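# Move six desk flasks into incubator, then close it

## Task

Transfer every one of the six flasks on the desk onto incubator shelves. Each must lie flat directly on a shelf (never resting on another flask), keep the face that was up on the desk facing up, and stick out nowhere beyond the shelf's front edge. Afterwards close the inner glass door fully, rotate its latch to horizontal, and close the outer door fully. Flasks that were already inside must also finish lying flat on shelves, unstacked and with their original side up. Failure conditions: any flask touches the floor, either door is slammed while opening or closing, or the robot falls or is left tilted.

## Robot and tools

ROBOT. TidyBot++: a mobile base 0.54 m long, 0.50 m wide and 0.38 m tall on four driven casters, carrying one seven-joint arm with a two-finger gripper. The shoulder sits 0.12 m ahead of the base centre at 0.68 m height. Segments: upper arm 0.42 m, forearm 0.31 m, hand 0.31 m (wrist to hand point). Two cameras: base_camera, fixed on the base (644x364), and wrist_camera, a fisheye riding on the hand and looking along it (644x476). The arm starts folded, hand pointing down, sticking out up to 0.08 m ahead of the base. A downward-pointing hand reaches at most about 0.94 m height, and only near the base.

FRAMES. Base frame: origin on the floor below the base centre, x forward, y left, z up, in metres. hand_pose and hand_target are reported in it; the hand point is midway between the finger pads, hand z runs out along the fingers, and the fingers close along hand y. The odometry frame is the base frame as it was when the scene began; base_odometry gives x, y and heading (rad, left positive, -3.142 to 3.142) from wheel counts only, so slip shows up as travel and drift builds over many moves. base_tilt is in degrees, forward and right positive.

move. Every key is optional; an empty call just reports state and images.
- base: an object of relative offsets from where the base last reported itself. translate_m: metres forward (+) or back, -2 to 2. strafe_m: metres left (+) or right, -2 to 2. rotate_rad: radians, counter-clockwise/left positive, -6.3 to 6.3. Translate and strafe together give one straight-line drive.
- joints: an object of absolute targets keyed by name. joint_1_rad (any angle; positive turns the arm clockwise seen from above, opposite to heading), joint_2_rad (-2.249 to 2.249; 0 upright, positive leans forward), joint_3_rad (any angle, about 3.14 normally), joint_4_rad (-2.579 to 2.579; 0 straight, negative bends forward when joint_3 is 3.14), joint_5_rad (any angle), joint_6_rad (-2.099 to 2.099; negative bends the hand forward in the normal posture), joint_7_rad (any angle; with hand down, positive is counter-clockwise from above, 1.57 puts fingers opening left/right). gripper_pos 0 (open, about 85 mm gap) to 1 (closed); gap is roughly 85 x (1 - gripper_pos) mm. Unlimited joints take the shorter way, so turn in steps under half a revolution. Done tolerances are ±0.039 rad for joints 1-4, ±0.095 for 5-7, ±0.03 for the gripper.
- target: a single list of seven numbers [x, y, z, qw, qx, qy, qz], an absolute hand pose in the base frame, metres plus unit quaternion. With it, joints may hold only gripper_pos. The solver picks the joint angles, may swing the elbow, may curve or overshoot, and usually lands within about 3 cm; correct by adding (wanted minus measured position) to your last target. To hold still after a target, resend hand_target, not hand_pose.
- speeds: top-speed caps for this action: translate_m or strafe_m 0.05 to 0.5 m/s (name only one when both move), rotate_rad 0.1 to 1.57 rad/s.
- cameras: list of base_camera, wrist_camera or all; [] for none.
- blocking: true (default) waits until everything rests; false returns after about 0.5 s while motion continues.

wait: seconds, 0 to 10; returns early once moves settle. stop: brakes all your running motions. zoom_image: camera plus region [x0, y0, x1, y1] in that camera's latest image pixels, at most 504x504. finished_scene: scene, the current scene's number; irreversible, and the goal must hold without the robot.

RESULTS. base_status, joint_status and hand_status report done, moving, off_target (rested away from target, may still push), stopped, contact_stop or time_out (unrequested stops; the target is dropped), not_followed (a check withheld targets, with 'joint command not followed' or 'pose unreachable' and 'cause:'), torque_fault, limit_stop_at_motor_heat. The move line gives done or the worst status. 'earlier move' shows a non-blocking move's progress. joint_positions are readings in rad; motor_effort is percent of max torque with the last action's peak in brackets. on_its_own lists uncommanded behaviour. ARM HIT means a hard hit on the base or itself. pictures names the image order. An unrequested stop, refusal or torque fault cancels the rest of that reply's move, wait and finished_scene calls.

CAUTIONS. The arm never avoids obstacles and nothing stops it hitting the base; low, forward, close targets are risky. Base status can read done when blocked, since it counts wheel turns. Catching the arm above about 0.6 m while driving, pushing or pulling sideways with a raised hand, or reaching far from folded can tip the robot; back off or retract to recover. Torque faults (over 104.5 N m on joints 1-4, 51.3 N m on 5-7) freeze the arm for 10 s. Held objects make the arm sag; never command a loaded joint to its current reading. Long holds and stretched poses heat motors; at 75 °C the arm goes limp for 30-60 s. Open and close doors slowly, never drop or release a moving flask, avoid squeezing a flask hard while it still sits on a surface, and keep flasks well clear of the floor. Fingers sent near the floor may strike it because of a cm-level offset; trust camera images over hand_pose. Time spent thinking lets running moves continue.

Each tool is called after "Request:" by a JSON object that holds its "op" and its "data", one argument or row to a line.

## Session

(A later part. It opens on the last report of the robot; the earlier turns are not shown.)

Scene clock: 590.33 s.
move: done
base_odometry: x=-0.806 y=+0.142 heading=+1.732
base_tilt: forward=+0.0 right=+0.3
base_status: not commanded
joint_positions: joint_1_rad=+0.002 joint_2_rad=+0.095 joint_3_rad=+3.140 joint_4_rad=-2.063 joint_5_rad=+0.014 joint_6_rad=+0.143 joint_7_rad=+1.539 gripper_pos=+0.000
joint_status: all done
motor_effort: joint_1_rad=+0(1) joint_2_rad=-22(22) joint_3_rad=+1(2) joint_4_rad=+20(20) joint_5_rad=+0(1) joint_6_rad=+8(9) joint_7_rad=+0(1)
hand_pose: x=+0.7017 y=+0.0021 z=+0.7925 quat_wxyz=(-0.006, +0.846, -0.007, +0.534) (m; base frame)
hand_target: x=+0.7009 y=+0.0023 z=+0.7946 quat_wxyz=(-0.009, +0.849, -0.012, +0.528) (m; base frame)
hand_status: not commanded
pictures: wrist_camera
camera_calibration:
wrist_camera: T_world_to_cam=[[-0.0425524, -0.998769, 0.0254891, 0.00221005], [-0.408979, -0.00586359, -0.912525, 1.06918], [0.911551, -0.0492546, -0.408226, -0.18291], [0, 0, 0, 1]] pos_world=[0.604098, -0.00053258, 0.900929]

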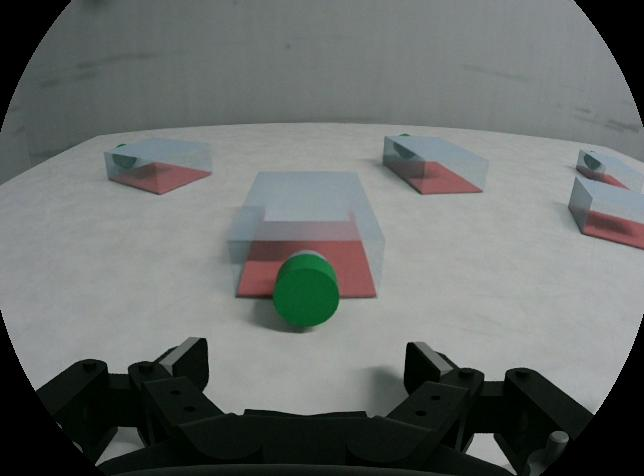

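Request:
{"op": "move", "data": {
  "joints": {"joint_2_rad": 0.081, "joint_4_rad": -2.037, "joint_6_rad": 0.098},
  "cameras": []
}}

Request:
{"op": "move", "data": {
  "base": {"translate_m": 0.045},
  "speeds": {"translate_m": 0.08},
  "cameras": ["wrist_camera"]
}}

Scene clock: 596.17 s.
move: done
base_odometry: x=-0.806 y=+0.142 heading=+1.732
base_tilt: forward=+0.0 right=+0.3
base_status: not commanded
joint_positions: joint_1_rad=+0.002 joint_2_rad=+0.090 joint_3_rad=+3.140 joint_4_rad=-2.055 joint_5_rad=+0.014 joint_6_rad=+0.138 joint_7_rad=+1.539 gripper_pos=+0.000
joint_status: all done
motor_effort: joint_1_rad=-1(1) joint_2_rad=-22(22) joint_3_rad=+1(2) joint_4_rad=+20(21) joint_5_rad=+0(1) joint_6_rad=+8(9) joint_7_rad=+1(1)
hand_pose: x=+0.7029 y=+0.0021 z=+0.7988 quat_wxyz=(-0.006, +0.843, -0.007, +0.538) (m; base frame)
hand_target: x=+0.7019 y=+0.0023 z=+0.8024 quat_wxyz=(-0.009, +0.847, -0.012, +0.532) (m; base frame)
hand_status: not commanded
pictures: none
No camera images: "cameras" was empty.

Scene clock: 597.27 s.
move: done
base_odometry: x=-0.813 y=+0.186 heading=+1.732
base_tilt: forward=+0.0 right=+0.3
base_status: done
joint_positions: joint_1_rad=+0.002 joint_2_rad=+0.084 joint_3_rad=+3.140 joint_4_rad=-2.054 joint_5_rad=+0.014 joint_6_rad=+0.138 joint_7_rad=+1.539 gripper_pos=+0.000
joint_status: not commanded
motor_effort: joint_1_rad=+0(1) joint_2_rad=-21(24) joint_3_rad=+1(2) joint_4_rad=+20(21) joint_5_rad=+0(1) joint_6_rad=+8(9) joint_7_rad=+0(1)
hand_pose: x=+0.7026 y=+0.0021 z=+0.8027 quat_wxyz=(-0.006, +0.841, -0.007, +0.540) (m; base frame)
hand_target: x=+0.7019 y=+0.0023 z=+0.8024 quat_wxyz=(-0.009, +0.847, -0.012, +0.532) (m; base frame)
hand_status: not commanded
pictures: wrist_camera
camera_calibration:
wrist_camera: T_world_to_cam=[[-0.0429471, -0.998769, 0.0248247, 0.00280588], [-0.394687, -0.00586542, -0.918797, 1.07374], [0.917812, -0.0492576, -0.393949, -0.195562], [0, 0, 0, 1]] pos_world=[0.603399, -0.000532581, 0.909435]

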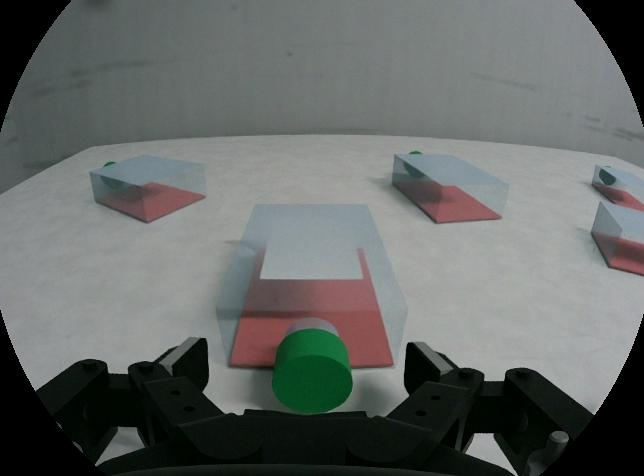

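Request:
{"op": "move", "data": {
  "base": {"translate_m": 0.011},
  "speeds": {"translate_m": 0.05},
  "joints": {"joint_2_rad": 0.096, "joint_4_rad": -2.071},
  "cameras": ["wrist_camera"]
}}

Scene clock: 604.30 s.
move: done
base_odometry: x=-0.815 y=+0.197 heading=+1.732
base_tilt: forward=+0.0 right=+0.3
base_status: done
joint_positions: joint_1_rad=+0.002 joint_2_rad=+0.094 joint_3_rad=+3.140 joint_4_rad=-2.065 joint_5_rad=+0.014 joint_6_rad=+0.138 joint_7_rad=+1.539 gripper_pos=+0.000
joint_status: all done
motor_effort: joint_1_rad=+0(1) joint_2_rad=-22(23) joint_3_rad=+1(2) joint_4_rad=+20(21) joint_5_rad=+0(1) joint_6_rad=+8(9) joint_7_rad=+0(1)
hand_pose: x=+0.7003 y=+0.0021 z=+0.7909 quat_wxyz=(-0.006, +0.847, -0.007, +0.532) (m; base frame)
hand_target: x=+0.6929 y=+0.0022 z=+0.7754 quat_wxyz=(-0.008, +0.860, -0.013, +0.511) (m; base frame)
hand_status: not commanded
pictures: wrist_camera
camera_calibration:
wrist_camera: T_world_to_cam=[[-0.0424185, -0.998769, 0.0257119, 0.00192706], [-0.413757, -0.00586355, -0.910368, 1.06883], [0.909398, -0.0492549, -0.412999, -0.177128], [0, 0, 0, 1]] pos_world=[0.603398, -0.00053258, 0.899827]

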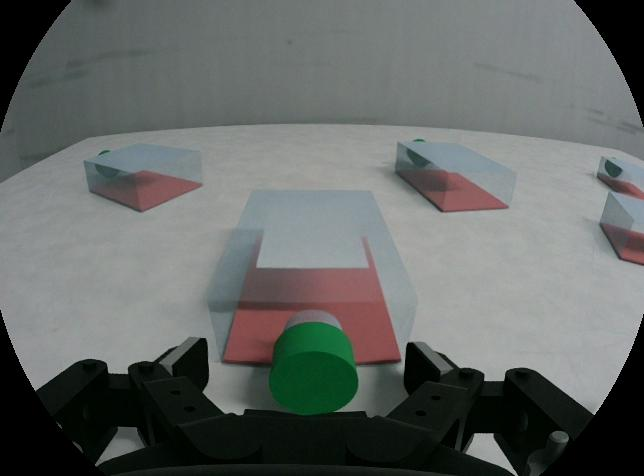

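Request:
{"op": "move", "data": {
  "joints": {"joint_2_rad": 0.083, "joint_4_rad": -2.042, "joint_6_rad": 0.098},
  "cameras": []
}}

Request:
{"op": "move", "data": {
  "base": {"translate_m": 0.004},
  "speeds": {"translate_m": 0.05},
  "cameras": ["wrist_camera"]
}}

Scene clock: 610.00 s.
move: done
base_odometry: x=-0.815 y=+0.197 heading=+1.732
base_tilt: forward=+0.0 right=+0.3
base_status: not commanded
joint_positions: joint_1_rad=+0.002 joint_2_rad=+0.090 joint_3_rad=+3.140 joint_4_rad=-2.053 joint_5_rad=+0.014 joint_6_rad=+0.138 joint_7_rad=+1.539 gripper_pos=+0.000
joint_status: all done
motor_effort: joint_1_rad=+0(1) joint_2_rad=-22(23) joint_3_rad=+1(2) joint_4_rad=+20(22) joint_5_rad=+0(1) joint_6_rad=+9(9) joint_7_rad=+1(1)
hand_pose: x=+0.7034 y=+0.0021 z=+0.7997 quat_wxyz=(-0.006, +0.843, -0.007, +0.538) (m; base frame)
hand_target: x=+0.7006 y=+0.0023 z=+0.7985 quat_wxyz=(-0.009, +0.849, -0.012, +0.529) (m; base frame)
hand_status: not commanded
pictures: none
No camera images: "cameras" was empty.

Scene clock: 610.60 s.
move: done
base_odometry: x=-0.816 y=+0.201 heading=+1.732
base_tilt: forward=+0.0 right=+0.3
base_status: done
joint_positions: joint_1_rad=+0.002 joint_2_rad=+0.088 joint_3_rad=+3.140 joint_4_rad=-2.053 joint_5_rad=+0.014 joint_6_rad=+0.138 joint_7_rad=+1.539 gripper_pos=+0.000
joint_status: not commanded
motor_effort: joint_1_rad=-1(1) joint_2_rad=-22(24) joint_3_rad=+1(2) joint_4_rad=+20(21) joint_5_rad=+0(1) joint_6_rad=+8(8) joint_7_rad=+1(1)
hand_pose: x=+0.7032 y=+0.0021 z=+0.8009 quat_wxyz=(-0.006, +0.842, -0.007, +0.539) (m; base frame)
hand_target: x=+0.7006 y=+0.0023 z=+0.7985 quat_wxyz=(-0.009, +0.849, -0.012, +0.529) (m; base frame)
hand_status: not commanded
pictures: wrist_camera
camera_calibration:
wrist_camera: T_world_to_cam=[[-0.042875, -0.998769, 0.0249467, 0.00272498], [-0.397365, -0.0058623, -0.917642, 1.07337], [0.916658, -0.0492568, -0.396625, -0.193814], [0, 0, 0, 1]] pos_world=[0.604299, -0.000532581, 0.908034]

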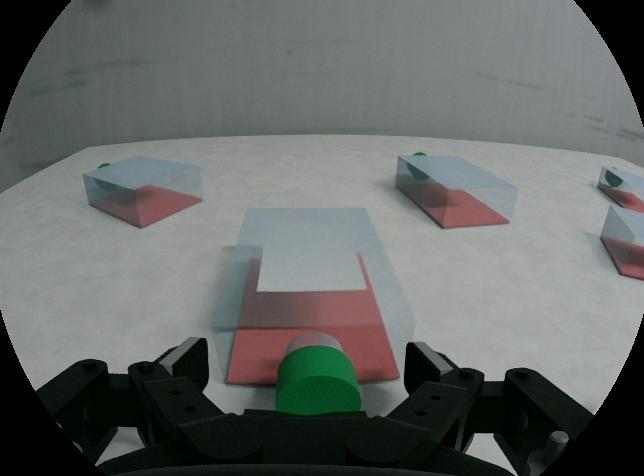

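Request:
{"op": "move", "data": {
  "joints": {"gripper_pos": 0.62},
  "cameras": ["wrist_camera"]
}}

Scene clock: 612.40 s.
move: done
base_odometry: x=-0.816 y=+0.201 heading=+1.732
base_tilt: forward=+0.0 right=+0.3
base_status: not commanded
joint_positions: joint_1_rad=+0.002 joint_2_rad=+0.086 joint_3_rad=+3.140 joint_4_rad=-2.053 joint_5_rad=+0.014 joint_6_rad=+0.138 joint_7_rad=+1.539 gripper_pos=+0.620
joint_status: all done
motor_effort: joint_1_rad=+0(1) joint_2_rad=-22(22) joint_3_rad=+2(3) joint_4_rad=+21(21) joint_5_rad=+0(1) joint_6_rad=+8(9) joint_7_rad=+1(1)
hand_pose: x=+0.7031 y=+0.0022 z=+0.8020 quat_wxyz=(-0.006, +0.842, -0.007, +0.540) (m; base frame)
hand_target: x=+0.7006 y=+0.0023 z=+0.7985 quat_wxyz=(-0.009, +0.849, -0.012, +0.529) (m; base frame)
hand_status: not commanded
pictures: wrist_camera
camera_calibration:
wrist_camera: T_world_to_cam=[[-0.0427006, -0.998778, 0.0248832, 0.00274201], [-0.395593, -0.00596807, -0.918406, 1.07371], [0.917433, -0.0490601, -0.394855, -0.195252], [0, 0, 0, 1]] pos_world=[0.603999, -0.000432493, 0.908935]

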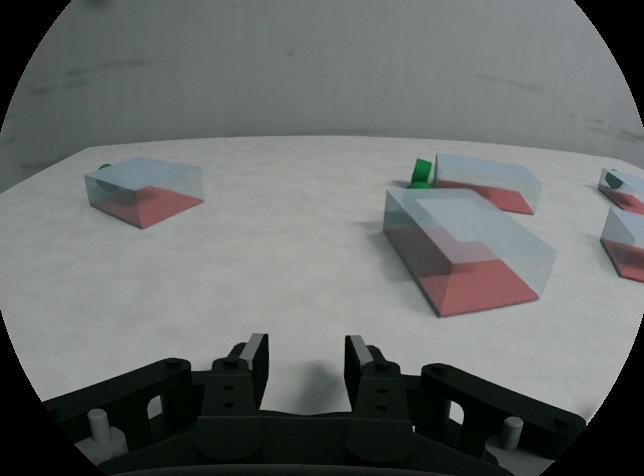

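Request:
{"op": "zoom_image", "data": {
  "camera": "wrist_camera",
  "region": [360, 130, 580, 330]
}}

Scaled by 2.291.

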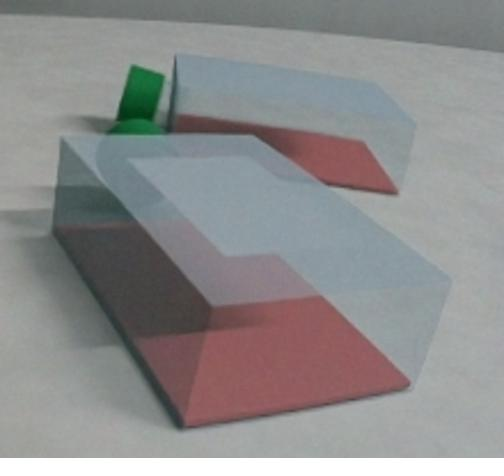

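Request:
{"op": "move", "data": {
  "joints": {"joint_2_rad": 0.0, "joint_4_rad": -1.2, "joint_6_rad": -1.25, "gripper_pos": 0.0},
  "cameras": ["wrist_camera"]
}}

Scene clock: 636.87 s.
move: done
base_odometry: x=-0.816 y=+0.201 heading=+1.732
base_tilt: forward=+0.0 right=+0.3
base_status: not commanded
joint_positions: joint_1_rad=+0.002 joint_2_rad=+0.005 joint_3_rad=+3.140 joint_4_rad=-1.221 joint_5_rad=+0.014 joint_6_rad=-1.196 joint_7_rad=+1.539 gripper_pos=+0.000
joint_status: all done
motor_effort: joint_1_rad=+0(1) joint_2_rad=-19(24) joint_3_rad=+2(2) joint_4_rad=+21(23) joint_5_rad=+0(1) joint_6_rad=+6(9) joint_7_rad=+0(1)
hand_pose: x=+0.6222 y=-0.0024 z=+0.9746 quat_wxyz=(+0.001, +0.936, -0.014, +0.352) (m; base frame)
hand_target: x=+0.6105 y=+0.0021 z=+0.9767 quat_wxyz=(-0.005, +0.941, -0.014, +0.339) (m; base frame)
hand_status: not commanded
pictures: wrist_camera
camera_calibration:
wrist_camera: T_world_to_cam=[[-0.0447177, -0.997945, 0.0458872, -0.0287538], [-0.73682, 0.00192918, -0.676086, 1.17633], [0.674608, -0.0640436, -0.735393, 0.429786], [0, 0, 0, 1]] pos_world=[0.575523, -0.00343903, 1.11268]

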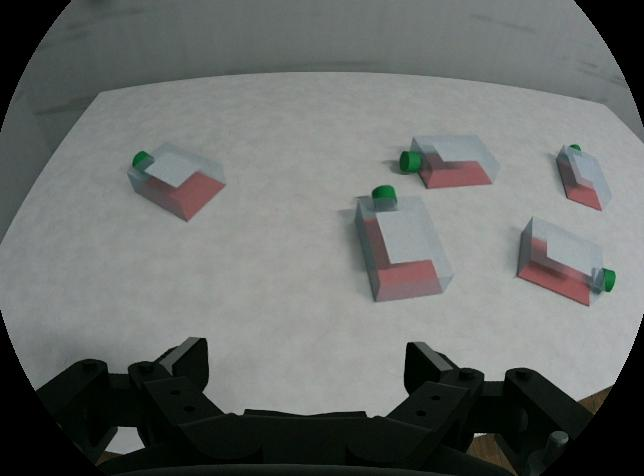

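Request:
{"op": "zoom_image", "data": {
  "camera": "wrist_camera",
  "region": [340, 120, 520, 310]
}}

Request:
{"op": "zoom_image", "data": {
  "camera": "wrist_camera",
  "region": [500, 130, 644, 320]
}}

Request:
{"op": "zoom_image", "data": {
  "camera": "wrist_camera",
  "region": [110, 130, 250, 240]
}}

Scaled by 2.653.

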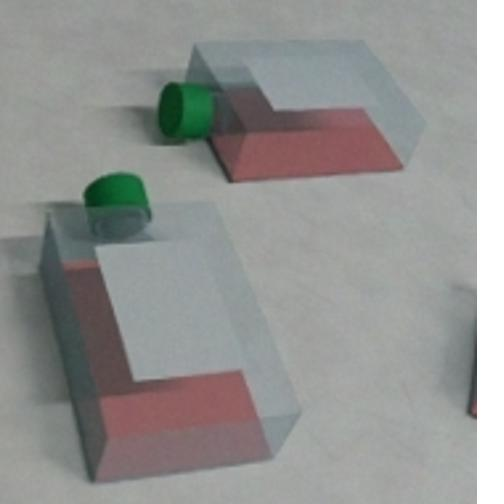

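Scaled by 2.653.

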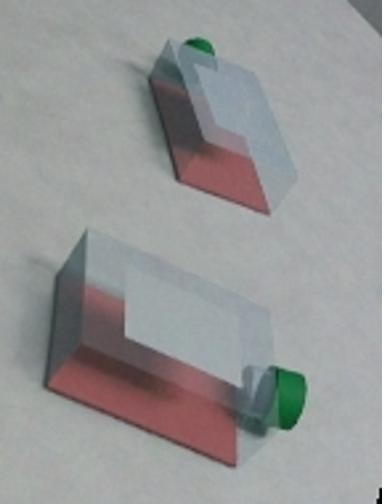

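Scaled by 3.600.

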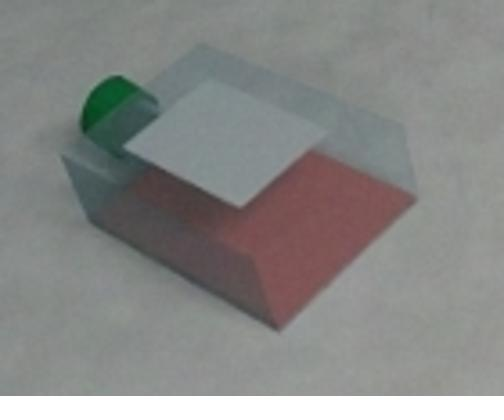

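Request:
{"op": "move", "data": {
  "base": {"translate_m": 0.300, "strafe_m": -0.1555, "rotate_rad": 0.069},
  "speeds": {"translate_m": 0.2, "rotate_rad": 0.3},
  "joints": {"joint_1_rad": 0.0, "joint_2_rad": 0.55, "joint_3_rad": 3.14, "joint_4_rad": -0.581, "joint_5_rad": 0.0, "joint_6_rad": -2.011, "joint_7_rad": -1.57},
  "cameras": ["wrist_camera"]
}}

Scene clock: 692.77 s.
move: done
base_odometry: x=-0.711 y=+0.522 heading=+1.802
base_tilt: forward=+0.0 right=+0.3
base_status: done
joint_positions: joint_1_rad=-0.002 joint_2_rad=+0.544 joint_3_rad=+3.137 joint_4_rad=-0.600 joint_5_rad=+0.014 joint_6_rad=-1.960 joint_7_rad=-1.526 gripper_pos=+0.000
joint_status: all done
motor_effort: joint_1_rad=+0(2) joint_2_rad=-33(35) joint_3_rad=+1(4) joint_4_rad=+17(22) joint_5_rad=+0(1) joint_6_rad=+0(7) joint_7_rad=+1(1)
hand_pose: x=+0.6346 y=-0.0001 z=+0.8607 quat_wxyz=(-0.018, +0.022, -1.000, +0.005) (m; base frame)
hand_target: x=+0.6232 y=+0.0019 z=+0.8631 quat_wxyz=(+0.000, +0.001, -1.000, +0.000) (m; base frame)
hand_status: not commanded
pictures: wrist_camera
camera_calibration:
wrist_camera: T_world_to_cam=[[-0.0687533, 0.996865, 0.0391473, 0.000545338], [0.997581, 0.0682937, 0.012962, -0.585237], [0.0102479, 0.0399437, -0.999149, 0.986471], [0, 0, 0, 1]] pos_world=[0.57375, 0.0000209962, 0.993197]

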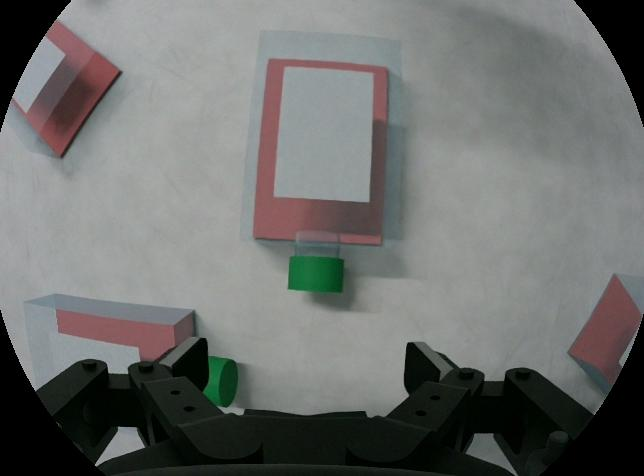

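Request:
{"op": "move", "data": {
  "base": {"translate_m": -0.0305, "strafe_m": 0.004},
  "speeds": {"translate_m": 0.1},
  "joints": {"joint_2_rad": 0.56, "joint_4_rad": -0.683, "joint_6_rad": -1.87, "joint_7_rad": -1.6},
  "cameras": ["wrist_camera"]
}}

Scene clock: 703.13 s.
move: done
base_odometry: x=-0.708 y=+0.492 heading=+1.802
base_tilt: forward=+0.0 right=+0.3
base_status: done
joint_positions: joint_1_rad=-0.002 joint_2_rad=+0.556 joint_3_rad=+3.137 joint_4_rad=-0.673 joint_5_rad=+0.014 joint_6_rad=-1.910 joint_7_rad=-1.559 gripper_pos=+0.000
joint_status: all done
motor_effort: joint_1_rad=+0(1) joint_2_rad=-34(36) joint_3_rad=+1(1) joint_4_rad=+17(18) joint_5_rad=+0(1) joint_6_rad=+0(1) joint_7_rad=+1(1)
hand_pose: x=+0.6382 y=-0.0001 z=+0.8335 quat_wxyz=(-0.002, +0.007, -1.000, +0.005) (m; base frame)
hand_target: x=+0.6490 y=+0.0019 z=+0.8283 quat_wxyz=(-0.014, -0.014, -1.000, -0.001) (m; base frame)
hand_status: not commanded
pictures: wrist_camera
camera_calibration:
wrist_camera: T_world_to_cam=[[-0.0358361, 0.998512, 0.0411061, -0.0207655], [0.999127, 0.0366805, -0.0199766, -0.561987], [-0.0214547, 0.0403544, -0.998955, 0.979398], [0, 0, 0, 1]] pos_world=[0.581766, 0.0018256, 0.968002]

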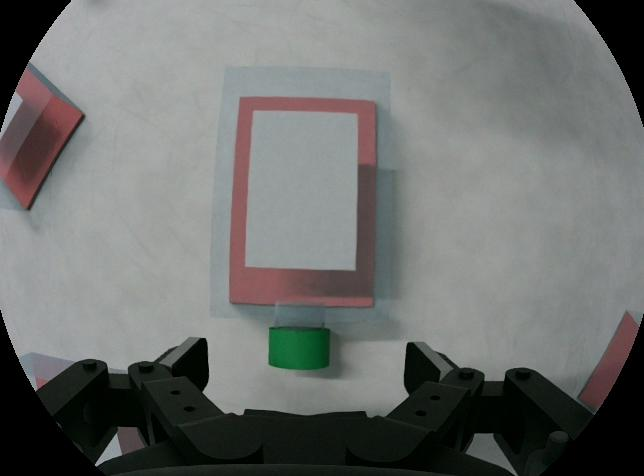

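Request:
{"op": "move", "data": {
  "joints": {"joint_2_rad": 0.535, "joint_4_rad": -0.814, "joint_6_rad": -1.757},
  "cameras": ["wrist_camera"]
}}

Scene clock: 723.87 s.
move: done
base_odometry: x=-0.708 y=+0.492 heading=+1.802
base_tilt: forward=+0.0 right=+0.4
base_status: not commanded
joint_positions: joint_1_rad=-0.002 joint_2_rad=+0.544 joint_3_rad=+3.137 joint_4_rad=-0.803 joint_5_rad=+0.014 joint_6_rad=-1.809 joint_7_rad=-1.559 gripper_pos=+0.000
joint_status: all done
motor_effort: joint_1_rad=+0(1) joint_2_rad=-34(36) joint_3_rad=+1(1) joint_4_rad=+17(18) joint_5_rad=-1(1) joint_6_rad=+0(1) joint_7_rad=+1(1)
hand_pose: x=+0.6390 y=-0.0001 z=+0.8004 quat_wxyz=(+0.007, +0.007, -1.000, +0.005) (m; base frame)
hand_target: x=+0.6512 y=+0.0020 z=+0.8018 quat_wxyz=(-0.018, -0.014, -1.000, -0.001) (m; base frame)
hand_status: not commanded
pictures: wrist_camera
camera_calibration:
wrist_camera: T_world_to_cam=[[-0.0359472, 0.998502, 0.0412617, -0.0194078], [0.998602, 0.0374911, -0.0372742, -0.549327], [-0.0387653, 0.0398641, -0.998453, 0.956959], [0, 0, 0, 1]] pos_world=[0.584958, 0.0018253, 0.935804]

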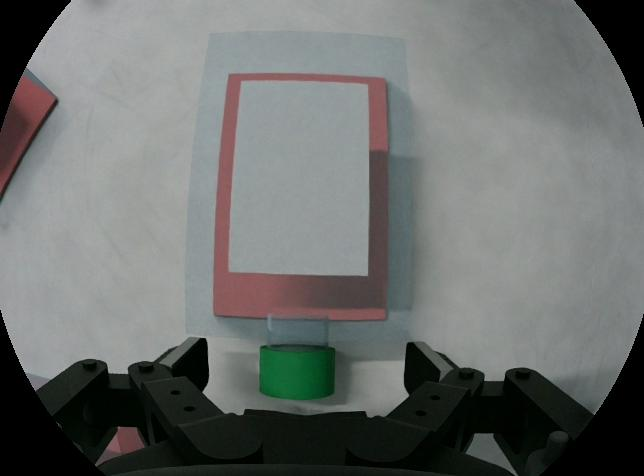

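Request:
{"op": "zoom_image", "data": {
  "camera": "wrist_camera",
  "region": [130, 290, 480, 440]
}}

Scaled by 1.440.

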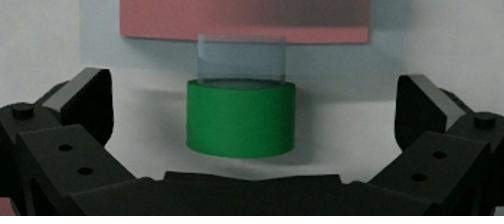

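Request:
{"op": "move", "data": {
  "joints": {"joint_2_rad": 0.527, "joint_4_rad": -0.866, "joint_6_rad": -1.702},
  "cameras": ["wrist_camera"]
}}

Request:
{"op": "zoom_image", "data": {
  "camera": "wrist_camera",
  "region": [130, 290, 480, 440]
}}

Scene clock: 731.07 s.
move: done
base_odometry: x=-0.708 y=+0.492 heading=+1.802
base_tilt: forward=+0.0 right=+0.3
base_status: not commanded
joint_positions: joint_1_rad=-0.002 joint_2_rad=+0.534 joint_3_rad=+3.137 joint_4_rad=-0.856 joint_5_rad=+0.014 joint_6_rad=-1.750 joint_7_rad=-1.559 gripper_pos=+0.000
joint_status: all done
motor_effort: joint_1_rad=-1(1) joint_2_rad=-33(37) joint_3_rad=+1(1) joint_4_rad=+17(18) joint_5_rad=+0(1) joint_6_rad=+0(1) joint_7_rad=+0(1)
hand_pose: x=+0.6428 y=-0.0001 z=+0.7892 quat_wxyz=(-0.001, +0.007, -1.000, +0.006) (m; base frame)
hand_target: x=+0.6545 y=+0.0020 z=+0.7901 quat_wxyz=(-0.023, -0.014, -1.000, -0.001) (m; base frame)
hand_status: not commanded
pictures: wrist_camera
camera_calibration:
wrist_camera: T_world_to_cam=[[-0.0372658, 0.998482, 0.0405475, -0.0174178], [0.99902, 0.0381941, -0.022364, -0.565498], [-0.0238788, 0.0396744, -0.998927, 0.936747], [0, 0, 0, 1]] pos_world=[0.586663, 0.00182513, 0.923801]

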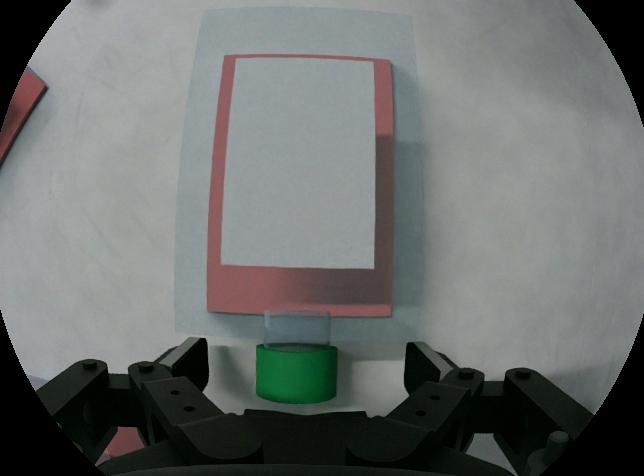

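Scaled by 1.440.

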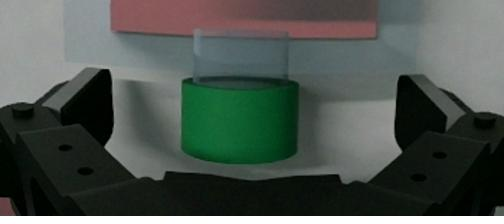

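Request:
{"op": "move", "data": {
  "joints": {"gripper_pos": 0.6},
  "cameras": ["wrist_camera"]
}}

Scene clock: 739.67 s.
move: done
base_odometry: x=-0.708 y=+0.492 heading=+1.802
base_tilt: forward=+0.0 right=+0.3
base_status: not commanded
joint_positions: joint_1_rad=-0.002 joint_2_rad=+0.531 joint_3_rad=+3.137 joint_4_rad=-0.856 joint_5_rad=+0.014 joint_6_rad=-1.750 joint_7_rad=-1.559 gripper_pos=+0.600
joint_status: all done
motor_effort: joint_1_rad=-1(2) joint_2_rad=-34(34) joint_3_rad=+1(1) joint_4_rad=+17(18) joint_5_rad=-1(1) joint_6_rad=+0(0) joint_7_rad=+1(1)
hand_pose: x=+0.6426 y=-0.0001 z=+0.7910 quat_wxyz=(-0.003, +0.007, -1.000, +0.006) (m; base frame)
hand_target: x=+0.6545 y=+0.0020 z=+0.7901 quat_wxyz=(-0.023, -0.014, -1.000, -0.001) (m; base frame)
hand_status: not commanded
pictures: wrist_camera
camera_calibration:
wrist_camera: T_world_to_cam=[[-0.0373257, 0.998486, 0.0403932, -0.0173307], [0.999105, 0.0380918, -0.0183647, -0.568516], [-0.0198756, 0.0396716, -0.999015, 0.936063], [0, 0, 0, 1]] pos_world=[0.585965, 0.00182515, 0.925401]

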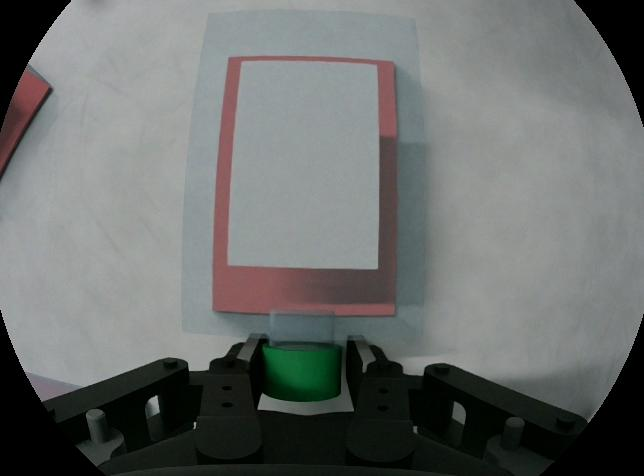

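Request:
{"op": "move", "data": {
  "joints": {"gripper_pos": 0.66},
  "cameras": ["wrist_camera"]
}}

Scene clock: 740.93 s.
move: done
base_odometry: x=-0.708 y=+0.492 heading=+1.802
base_tilt: forward=+0.0 right=+0.3
base_status: not commanded
joint_positions: joint_1_rad=-0.002 joint_2_rad=+0.530 joint_3_rad=+3.137 joint_4_rad=-0.856 joint_5_rad=+0.014 joint_6_rad=-1.750 joint_7_rad=-1.559 gripper_pos=+0.656
joint_status: all done
motor_effort: joint_1_rad=-1(1) joint_2_rad=-34(34) joint_3_rad=+1(1) joint_4_rad=+18(18) joint_5_rad=-1(1) joint_6_rad=+0(1) joint_7_rad=+1(1)
hand_pose: x=+0.6424 y=-0.0001 z=+0.7916 quat_wxyz=(-0.003, +0.007, -1.000, +0.006) (m; base frame)
hand_target: x=+0.6545 y=+0.0020 z=+0.7901 quat_wxyz=(-0.023, -0.014, -1.000, -0.001) (m; base frame)
hand_status: not commanded
pictures: wrist_camera
camera_calibration:
wrist_camera: T_world_to_cam=[[-0.0373673, 0.998486, 0.0403567, -0.0172999], [0.999123, 0.038093, -0.0173658, -0.569144], [-0.0188768, 0.0396724, -0.999034, 0.93589], [0, 0, 0, 1]] pos_world=[0.585665, 0.00182515, 0.925801]

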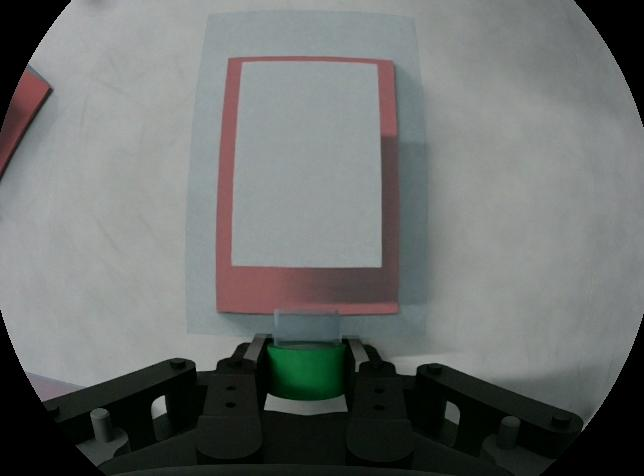

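Request:
{"op": "move", "data": {
  "joints": {"gripper_pos": 0.72},
  "cameras": []
}}

Scene clock: 742.33 s.
move: off_target
base_odometry: x=-0.708 y=+0.492 heading=+1.802
base_tilt: forward=+0.0 right=+0.3
base_status: not commanded
joint_positions: joint_1_rad=-0.002 joint_2_rad=+0.529 joint_3_rad=+3.137 joint_4_rad=-0.856 joint_5_rad=+0.014 joint_6_rad=-1.749 joint_7_rad=-1.559 gripper_pos=+0.677
joint_status: gripper_pos off_target (ended at +0.677, target +0.720)
motor_effort: joint_1_rad=-1(1) joint_2_rad=-33(34) joint_3_rad=+1(1) joint_4_rad=+17(18) joint_5_rad=+0(1) joint_6_rad=+0(0) joint_7_rad=+1(1)
hand_pose: x=+0.6423 y=-0.0001 z=+0.7919 quat_wxyz=(-0.004, +0.007, -1.000, +0.006) (m; base frame)
hand_target: x=+0.6545 y=+0.0020 z=+0.7901 quat_wxyz=(-0.023, -0.014, -1.000, -0.001) (m; base frame)
hand_status: not commanded
pictures: none
No camera images: "cameras" was empty.

Request:
{"op": "move", "data": {
  "joints": {"joint_2_rad": 0.58, "joint_4_rad": -0.632, "joint_6_rad": -1.97},
  "cameras": ["wrist_camera"]
}}

Scene clock: 748.47 s.
move: done
base_odometry: x=-0.708 y=+0.492 heading=+1.802
base_tilt: forward=+0.0 right=+0.3
base_status: not commanded
joint_positions: joint_1_rad=-0.002 joint_2_rad=+0.569 joint_3_rad=+3.137 joint_4_rad=-0.653 joint_5_rad=+0.014 joint_6_rad=-1.919 joint_7_rad=-1.559 gripper_pos=+0.677
joint_status: all done
motor_effort: joint_1_rad=-1(1) joint_2_rad=-35(36) joint_3_rad=+1(1) joint_4_rad=+17(19) joint_5_rad=-1(1) joint_6_rad=-1(1) joint_7_rad=+0(1)
hand_pose: x=+0.6413 y=-0.0001 z=+0.8322 quat_wxyz=(+0.000, +0.006, -1.000, +0.005) (m; base frame)
hand_target: x=+0.6313 y=+0.0019 z=+0.8331 quat_wxyz=(+0.020, -0.014, -1.000, +0.000) (m; base frame)
hand_status: not commanded
pictures: wrist_camera
camera_calibration:
wrist_camera: T_world_to_cam=[[-0.0347895, 0.998541, 0.0412976, -0.021485], [0.999083, 0.0357802, -0.0234962, -0.562181], [-0.0249395, 0.0404423, -0.998871, 0.980231], [0, 0, 0, 1]] pos_world=[0.585365, 0.00192575, 0.966802]

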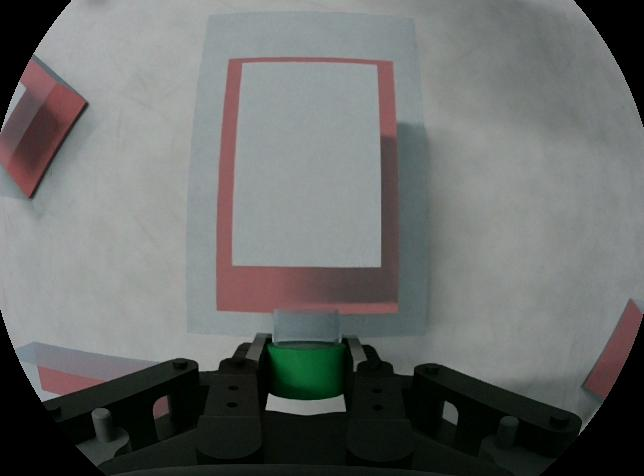

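Request:
{"op": "move", "data": {
  "base": {"translate_m": -0.2},
  "speeds": {"translate_m": 0.2},
  "joints": {"joint_7_rad": -3.14},
  "cameras": []
}}

Request:
{"op": "move", "data": {
  "joints": {"joint_7_rad": -4.74},
  "cameras": ["wrist_camera"]
}}

Scene clock: 754.27 s.
move: done
base_odometry: x=-0.662 y=+0.297 heading=+1.802
base_tilt: forward=+0.0 right=+0.3
base_status: done
joint_positions: joint_1_rad=-0.002 joint_2_rad=+0.580 joint_3_rad=+3.137 joint_4_rad=-0.653 joint_5_rad=+0.014 joint_6_rad=-1.926 joint_7_rad=-3.099 gripper_pos=+0.677
joint_status: all done
motor_effort: joint_1_rad=-1(1) joint_2_rad=-36(38) joint_3_rad=+1(1) joint_4_rad=+17(18) joint_5_rad=-1(1) joint_6_rad=+0(1) joint_7_rad=+1(1)
hand_pose: x=+0.6408 y=-0.0001 z=+0.8270 quat_wxyz=(+0.002, -0.692, -0.722, +0.009) (m; base frame)
hand_target: x=+0.6313 y=+0.0019 z=+0.8331 quat_wxyz=(+0.015, -0.706, -0.708, +0.014) (m; base frame)
hand_status: not commanded
pictures: none
No camera images: "cameras" was empty.

Scene clock: 756.43 s.
move: done
base_odometry: x=-0.662 y=+0.297 heading=+1.802
base_tilt: forward=+0.0 right=+0.4
base_status: not commanded
joint_positions: joint_1_rad=-0.002 joint_2_rad=+0.580 joint_3_rad=+3.137 joint_4_rad=-0.653 joint_5_rad=+0.014 joint_6_rad=-1.926 joint_7_rad=-4.700 gripper_pos=+0.677
joint_status: all done
motor_effort: joint_1_rad=-1(1) joint_2_rad=-35(36) joint_3_rad=+1(1) joint_4_rad=+17(18) joint_5_rad=-1(1) joint_6_rad=+0(1) joint_7_rad=+0(1)
hand_pose: x=+0.6408 y=-0.0001 z=+0.8270 quat_wxyz=(-0.005, -1.000, -0.007, +0.008) (m; base frame)
hand_target: x=+0.6313 y=+0.0019 z=+0.8331 quat_wxyz=(+0.000, -1.000, +0.013, +0.020) (m; base frame)
hand_status: not commanded
pictures: wrist_camera
camera_calibration:
wrist_camera: T_world_to_cam=[[0.0370562, -0.997435, 0.0612319, -0.0840616], [-0.999276, -0.0375106, -0.00628789, 0.70449], [0.00856861, -0.0609546, -0.998104, 0.952949], [0, 0, 0, 1]] pos_world=[0.69893, 0.000666435, 0.960719]

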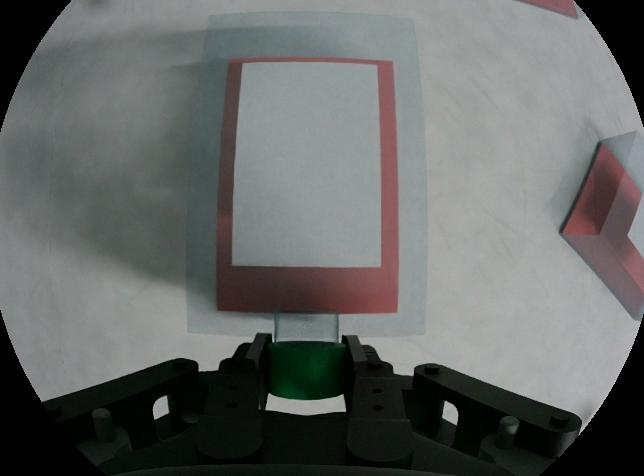

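Request:
{"op": "move", "data": {
  "joints": {"joint_2_rad": 0.533, "joint_4_rad": -0.814, "joint_6_rad": -1.75},
  "cameras": []
}}

Request:
{"op": "move", "data": {
  "joints": {"joint_2_rad": 0.529, "joint_4_rad": -0.843, "joint_6_rad": -1.723},
  "cameras": []
}}

Request:
{"op": "move", "data": {
  "joints": {"joint_2_rad": 0.526, "joint_4_rad": -0.862, "joint_6_rad": -1.706},
  "cameras": ["wrist_camera"]
}}

Scene clock: 761.83 s.
move: done
base_odometry: x=-0.662 y=+0.297 heading=+1.802
base_tilt: forward=+0.0 right=+0.3
base_status: not commanded
joint_positions: joint_1_rad=-0.002 joint_2_rad=+0.544 joint_3_rad=+3.137 joint_4_rad=-0.803 joint_5_rad=+0.014 joint_6_rad=-1.797 joint_7_rad=-4.700 gripper_pos=+0.677
joint_status: all done
motor_effort: joint_1_rad=+0(1) joint_2_rad=-36(37) joint_3_rad=+1(1) joint_4_rad=+18(19) joint_5_rad=+0(1) joint_6_rad=+1(1) joint_7_rad=+1(1)
hand_pose: x=+0.6424 y=-0.0001 z=+0.8002 quat_wxyz=(-0.005, -1.000, -0.008, +0.002) (m; base frame)
hand_target: x=+0.6532 y=+0.0020 z=+0.8030 quat_wxyz=(+0.001, -1.000, +0.013, -0.022) (m; base frame)
hand_status: not commanded
pictures: none
No camera images: "cameras" was empty.

Scene clock: 762.47 s.
move: done
base_odometry: x=-0.662 y=+0.297 heading=+1.802
base_tilt: forward=+0.0 right=+0.3
base_status: not commanded
joint_positions: joint_1_rad=-0.002 joint_2_rad=+0.534 joint_3_rad=+3.137 joint_4_rad=-0.831 joint_5_rad=+0.014 joint_6_rad=-1.768 joint_7_rad=-4.700 gripper_pos=+0.677
joint_status: all done
motor_effort: joint_1_rad=+0(1) joint_2_rad=-34(35) joint_3_rad=+1(1) joint_4_rad=+18(18) joint_5_rad=+0(1) joint_6_rad=+0(1) joint_7_rad=+0(1)
hand_pose: x=+0.6437 y=-0.0001 z=+0.7970 quat_wxyz=(-0.005, -1.000, -0.008, -0.004) (m; base frame)
hand_target: x=+0.6540 y=+0.0020 z=+0.7962 quat_wxyz=(+0.001, -1.000, +0.013, -0.023) (m; base frame)
hand_status: not commanded
pictures: none
No camera images: "cameras" was empty.

Scene clock: 763.07 s.
move: done
base_odometry: x=-0.662 y=+0.297 heading=+1.802
base_tilt: forward=+0.0 right=+0.3
base_status: not commanded
joint_positions: joint_1_rad=-0.002 joint_2_rad=+0.528 joint_3_rad=+3.137 joint_4_rad=-0.847 joint_5_rad=+0.014 joint_6_rad=-1.751 joint_7_rad=-4.700 gripper_pos=+0.677
joint_status: all done
motor_effort: joint_1_rad=-1(1) joint_2_rad=-33(34) joint_3_rad=+1(1) joint_4_rad=+17(17) joint_5_rad=+0(0) joint_6_rad=+0(1) joint_7_rad=+0(1)
hand_pose: x=+0.6442 y=-0.0001 z=+0.7951 quat_wxyz=(-0.006, -1.000, -0.008, -0.008) (m; base frame)
hand_target: x=+0.6542 y=+0.0020 z=+0.7919 quat_wxyz=(+0.001, -1.000, +0.013, -0.024) (m; base frame)
hand_status: not commanded
pictures: wrist_camera
camera_calibration:
wrist_camera: T_world_to_cam=[[0.0371246, -0.997316, 0.0631078, -0.0837764], [-0.99847, -0.0396094, -0.0385892, 0.732822], [0.0409853, -0.0615786, -0.99726, 0.899523], [0, 0, 0, 1]] pos_world=[0.697944, 0.000866465, 0.930624]

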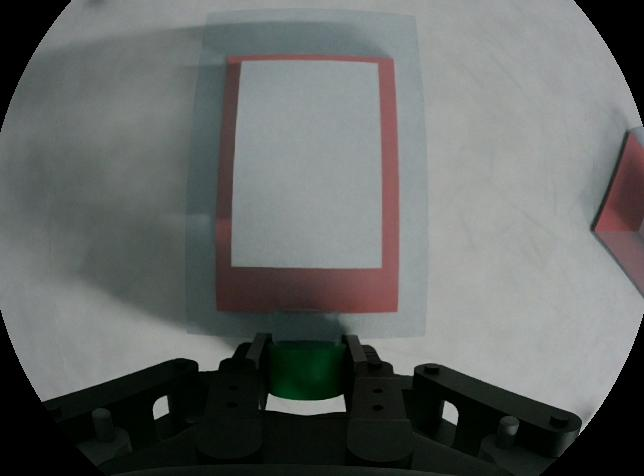

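Request:
{"op": "move", "data": {
  "joints": {"joint_2_rad": 0.523, "joint_4_rad": -0.876, "joint_6_rad": -1.695},
  "cameras": []
}}

Scene clock: 764.53 s.
move: done
base_odometry: x=-0.662 y=+0.297 heading=+1.802
base_tilt: forward=+0.0 right=+0.3
base_status: not commanded
joint_positions: joint_1_rad=-0.002 joint_2_rad=+0.523 joint_3_rad=+3.137 joint_4_rad=-0.860 joint_5_rad=+0.014 joint_6_rad=-1.739 joint_7_rad=-4.700 gripper_pos=+0.677
joint_status: all done
motor_effort: joint_1_rad=-1(1) joint_2_rad=-32(33) joint_3_rad=+2(2) joint_4_rad=+17(17) joint_5_rad=+0(0) joint_6_rad=-1(1) joint_7_rad=+1(1)
hand_pose: x=+0.6441 y=-0.0001 z=+0.7940 quat_wxyz=(-0.006, -1.000, -0.008, -0.010) (m; base frame)
hand_target: x=+0.6537 y=+0.0020 z=+0.7891 quat_wxyz=(+0.001, -1.000, +0.013, -0.024) (m; base frame)
hand_status: not commanded
pictures: none
No camera images: "cameras" was empty.

Request:
{"op": "move", "data": {
  "joints": {"gripper_pos": 0.3},
  "cameras": ["wrist_camera"]
}}

Scene clock: 766.37 s.
move: done
base_odometry: x=-0.662 y=+0.297 heading=+1.802
base_tilt: forward=+0.0 right=+0.3
base_status: not commanded
joint_positions: joint_1_rad=-0.002 joint_2_rad=+0.523 joint_3_rad=+3.137 joint_4_rad=-0.864 joint_5_rad=+0.014 joint_6_rad=-1.739 joint_7_rad=-4.700 gripper_pos=+0.300
joint_status: all done
motor_effort: joint_1_rad=+0(1) joint_2_rad=-34(34) joint_3_rad=+1(1) joint_4_rad=+18(18) joint_5_rad=+0(1) joint_6_rad=+0(1) joint_7_rad=+1(1)
hand_pose: x=+0.6430 y=-0.0001 z=+0.7927 quat_wxyz=(-0.006, -1.000, -0.008, -0.008) (m; base frame)
hand_target: x=+0.6537 y=+0.0020 z=+0.7891 quat_wxyz=(+0.001, -1.000, +0.013, -0.024) (m; base frame)
hand_status: not commanded
pictures: wrist_camera
camera_calibration:
wrist_camera: T_world_to_cam=[[0.0373042, -0.997308, 0.0631285, -0.0836314], [-0.998451, -0.039808, -0.038879, 0.731796], [0.0412874, -0.0615804, -0.997248, 0.897062], [0, 0, 0, 1]] pos_world=[0.696744, 0.00096649, 0.928324]

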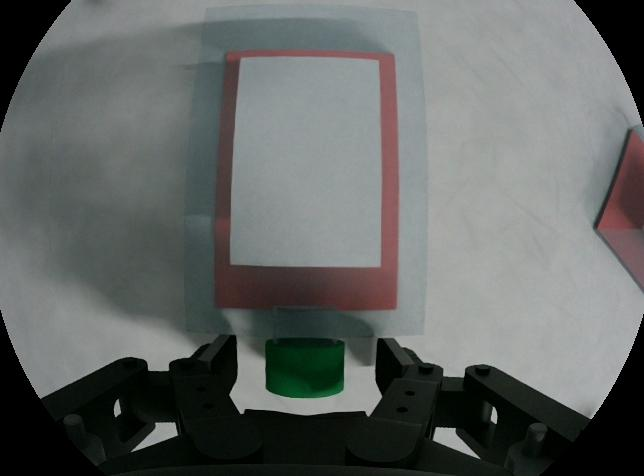

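Request:
{"op": "move", "data": {
  "joints": {"joint_2_rad": 0.521, "joint_4_rad": -0.894, "joint_6_rad": -1.679},
  "cameras": []
}}

Request:
{"op": "move", "data": {
  "joints": {"joint_2_rad": 0.519, "joint_4_rad": -0.912, "joint_6_rad": -1.663},
  "cameras": []
}}

Request:
{"op": "move", "data": {
  "joints": {"joint_2_rad": 0.517, "joint_4_rad": -0.930, "joint_6_rad": -1.647},
  "cameras": ["wrist_camera"]
}}

Scene clock: 768.87 s.
move: done
base_odometry: x=-0.662 y=+0.297 heading=+1.802
base_tilt: forward=+0.0 right=+0.3
base_status: not commanded
joint_positions: joint_1_rad=-0.002 joint_2_rad=+0.522 joint_3_rad=+3.137 joint_4_rad=-0.884 joint_5_rad=+0.014 joint_6_rad=-1.724 joint_7_rad=-4.700 gripper_pos=+0.300
joint_status: all done
motor_effort: joint_1_rad=+0(1) joint_2_rad=-34(35) joint_3_rad=+1(1) joint_4_rad=+18(18) joint_5_rad=+0(1) joint_6_rad=+1(1) joint_7_rad=+1(1)
hand_pose: x=+0.6425 y=-0.0001 z=+0.7867 quat_wxyz=(-0.006, -1.000, -0.008, -0.006) (m; base frame)
hand_target: x=+0.6538 y=+0.0020 z=+0.7846 quat_wxyz=(+0.001, -1.000, +0.013, -0.024) (m; base frame)
hand_status: not commanded
pictures: none
No camera images: "cameras" was empty.

Scene clock: 769.43 s.
move: done
base_odometry: x=-0.662 y=+0.297 heading=+1.802
base_tilt: forward=+0.0 right=+0.3
base_status: not commanded
joint_positions: joint_1_rad=-0.002 joint_2_rad=+0.516 joint_3_rad=+3.137 joint_4_rad=-0.896 joint_5_rad=+0.014 joint_6_rad=-1.711 joint_7_rad=-4.700 gripper_pos=+0.300
joint_status: all done
motor_effort: joint_1_rad=+0(1) joint_2_rad=-32(34) joint_3_rad=+1(1) joint_4_rad=+17(17) joint_5_rad=+0(1) joint_6_rad=+1(2) joint_7_rad=+0(1)
hand_pose: x=+0.6426 y=-0.0001 z=+0.7863 quat_wxyz=(-0.006, -1.000, -0.008, -0.009) (m; base frame)
hand_target: x=+0.6538 y=+0.0020 z=+0.7800 quat_wxyz=(+0.001, -1.000, +0.013, -0.024) (m; base frame)
hand_status: not commanded
pictures: none
No camera images: "cameras" was empty.

Scene clock: 770.00 s.
move: done
base_odometry: x=-0.662 y=+0.297 heading=+1.802
base_tilt: forward=+0.0 right=+0.3
base_status: not commanded
joint_positions: joint_1_rad=-0.002 joint_2_rad=+0.508 joint_3_rad=+3.137 joint_4_rad=-0.910 joint_5_rad=+0.014 joint_6_rad=-1.697 joint_7_rad=-4.700 gripper_pos=+0.300
joint_status: all done
motor_effort: joint_1_rad=+0(1) joint_2_rad=-30(32) joint_3_rad=+1(1) joint_4_rad=+16(17) joint_5_rad=+0(1) joint_6_rad=+1(2) joint_7_rad=+0(1)
hand_pose: x=+0.6426 y=-0.0001 z=+0.7862 quat_wxyz=(-0.006, -1.000, -0.008, -0.013) (m; base frame)
hand_target: x=+0.6537 y=+0.0020 z=+0.7755 quat_wxyz=(+0.001, -1.000, +0.013, -0.024) (m; base frame)
hand_status: not commanded
pictures: wrist_camera
camera_calibration:
wrist_camera: T_world_to_cam=[[0.0372147, -0.997277, 0.0636652, -0.0836148], [-0.997954, -0.0404039, -0.0495609, 0.739177], [0.0519982, -0.0616905, -0.99674, 0.883248], [0, 0, 0, 1]] pos_world=[0.694849, 0.000966525, 0.922326]

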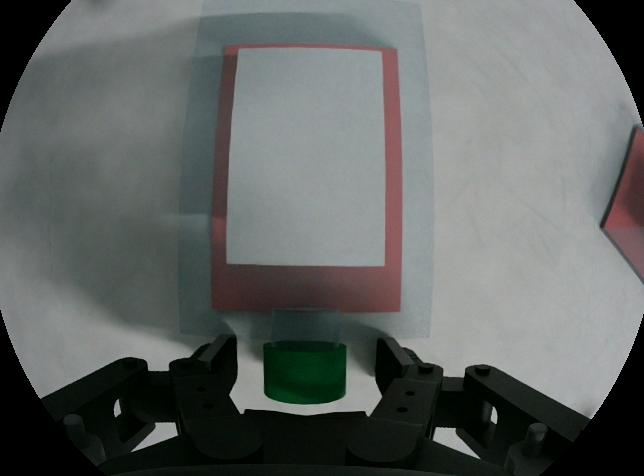

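Request:
{"op": "move", "data": {
  "joints": {"joint_2_rad": 0.6, "joint_4_rad": -0.54, "joint_6_rad": -2.04},
  "cameras": ["wrist_camera"]
}}

Scene clock: 784.93 s.
move: done
base_odometry: x=-0.662 y=+0.297 heading=+1.802
base_tilt: forward=+0.0 right=+0.3
base_status: not commanded
joint_positions: joint_1_rad=-0.002 joint_2_rad=+0.588 joint_3_rad=+3.137 joint_4_rad=-0.560 joint_5_rad=+0.014 joint_6_rad=-1.989 joint_7_rad=-4.700 gripper_pos=+0.300
joint_status: all done
motor_effort: joint_1_rad=+0(1) joint_2_rad=-35(37) joint_3_rad=+1(1) joint_4_rad=+17(19) joint_5_rad=+0(1) joint_6_rad=+0(2) joint_7_rad=+1(1)
hand_pose: x=+0.6405 y=-0.0001 z=+0.8495 quat_wxyz=(-0.005, -1.000, -0.006, -0.002) (m; base frame)
hand_target: x=+0.6302 y=+0.0019 z=+0.8493 quat_wxyz=(+0.000, -1.000, +0.013, +0.019) (m; base frame)
hand_status: not commanded
pictures: wrist_camera
camera_calibration:
wrist_camera: T_world_to_cam=[[0.0345869, -0.997505, 0.0615448, -0.0840878], [-0.998968, -0.0363202, -0.0272719, 0.721986], [0.0294392, -0.060538, -0.997732, 0.961738], [0, 0, 0, 1]] pos_world=[0.695837, 0.000566445, 0.984422]

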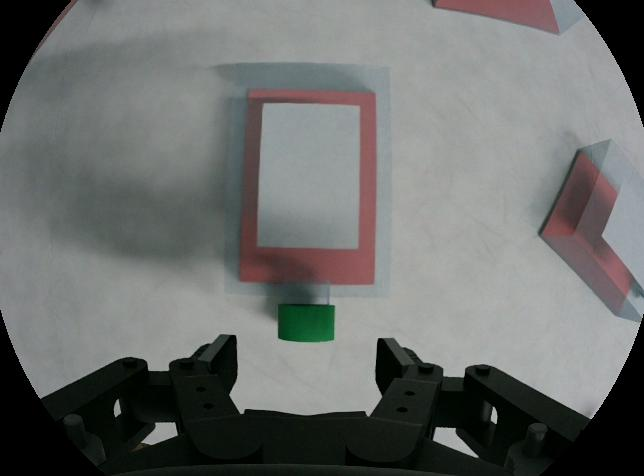

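Request:
{"op": "move", "data": {
  "joints": {"joint_6_rad": -1.2},
  "cameras": []
}}

Request:
{"op": "move", "data": {
  "joints": {"joint_2_rad": -0.13, "joint_4_rad": -1.89, "joint_6_rad": -0.2},
  "cameras": ["wrist_camera"]
}}

Scene clock: 788.80 s.
move: done
base_odometry: x=-0.662 y=+0.297 heading=+1.802
base_tilt: forward=+0.0 right=+0.3
base_status: not commanded
joint_positions: joint_1_rad=-0.002 joint_2_rad=+0.592 joint_3_rad=+3.137 joint_4_rad=-0.555 joint_5_rad=+0.014 joint_6_rad=-1.243 joint_7_rad=-4.700 gripper_pos=+0.300
joint_status: all done
motor_effort: joint_1_rad=+0(1) joint_2_rad=-38(39) joint_3_rad=+1(1) joint_4_rad=+20(21) joint_5_rad=+0(1) joint_6_rad=+6(6) joint_7_rad=+0(1)
hand_pose: x=+0.8529 y=+0.0007 z=+0.9328 quat_wxyz=(-0.007, -0.930, -0.008, -0.367) (m; base frame)
hand_target: x=+0.8659 y=+0.0021 z=+0.9438 quat_wxyz=(+0.006, -0.921, +0.012, -0.390) (m; base frame)
hand_status: not commanded
pictures: none
No camera images: "cameras" was empty.

Scene clock: 791.70 s.
move: done
base_odometry: x=-0.662 y=+0.297 heading=+1.802
base_tilt: forward=+0.0 right=+0.3
base_status: not commanded
joint_positions: joint_1_rad=-0.002 joint_2_rad=-0.121 joint_3_rad=+3.137 joint_4_rad=-1.878 joint_5_rad=+0.014 joint_6_rad=-0.248 joint_7_rad=-4.700 gripper_pos=+0.300
joint_status: all done
motor_effort: joint_1_rad=+0(1) joint_2_rad=-16(39) joint_3_rad=+1(2) joint_4_rad=+22(24) joint_5_rad=+0(1) joint_6_rad=+8(9) joint_7_rad=+0(1)
hand_pose: x=+0.6594 y=+0.0038 z=+0.9105 quat_wxyz=(-0.007, -0.843, -0.013, -0.538) (m; base frame)
hand_target: x=+0.6612 y=+0.0023 z=+0.9218 quat_wxyz=(+0.008, -0.830, +0.011, -0.557) (m; base frame)
hand_status: not commanded
pictures: wrist_camera
camera_calibration:
wrist_camera: T_world_to_cam=[[-0.0233818, -0.997456, 0.0673423, -0.0515718], [-0.398493, -0.0524792, -0.915669, 1.15568], [0.916873, -0.0482454, -0.396252, -0.110585], [0, 0, 0, 1]] pos_world=[0.560717, 0.00387337, 1.01787]

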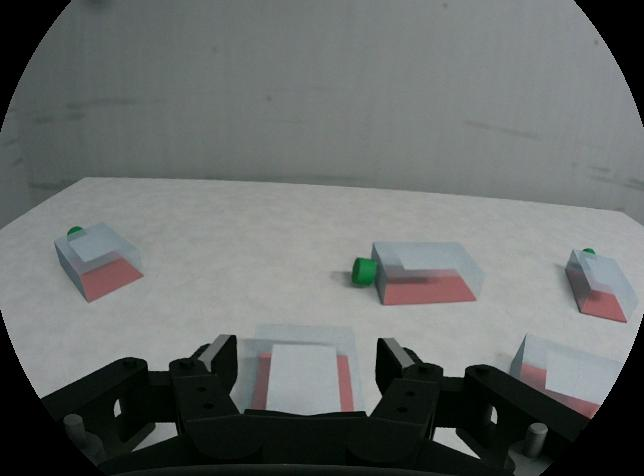

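Request:
{"op": "move", "data": {
  "joints": {"joint_2_rad": -0.104, "joint_4_rad": -2.082, "joint_6_rad": 0.002},
  "cameras": ["wrist_camera"]
}}

Scene clock: 797.97 s.
move: done
base_odometry: x=-0.662 y=+0.297 heading=+1.802
base_tilt: forward=+0.0 right=+0.3
base_status: not commanded
joint_positions: joint_1_rad=-0.002 joint_2_rad=-0.111 joint_3_rad=+3.137 joint_4_rad=-2.074 joint_5_rad=+0.014 joint_6_rad=-0.046 joint_7_rad=-4.700 gripper_pos=+0.300
joint_status: all done
motor_effort: joint_1_rad=+0(1) joint_2_rad=-16(17) joint_3_rad=+1(2) joint_4_rad=+22(24) joint_5_rad=-1(1) joint_6_rad=+8(9) joint_7_rad=+1(1)
hand_pose: x=+0.6448 y=+0.0046 z=+0.8477 quat_wxyz=(-0.006, -0.844, -0.014, -0.536) (m; base frame)
hand_target: x=+0.6500 y=+0.0022 z=+0.8531 quat_wxyz=(+0.008, -0.835, +0.011, -0.550) (m; base frame)
hand_status: not commanded
pictures: wrist_camera
camera_calibration:
wrist_camera: T_world_to_cam=[[-0.0203947, -0.997569, 0.0666311, -0.0483515], [-0.402422, -0.0528173, -0.913929, 1.09342], [0.915227, -0.0454531, -0.400367, -0.117553], [0, 0, 0, 1]] pos_world=[0.546619, 0.00417452, 0.95547]

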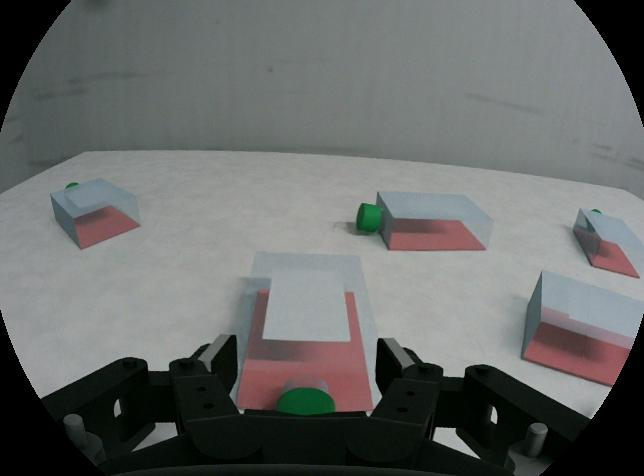

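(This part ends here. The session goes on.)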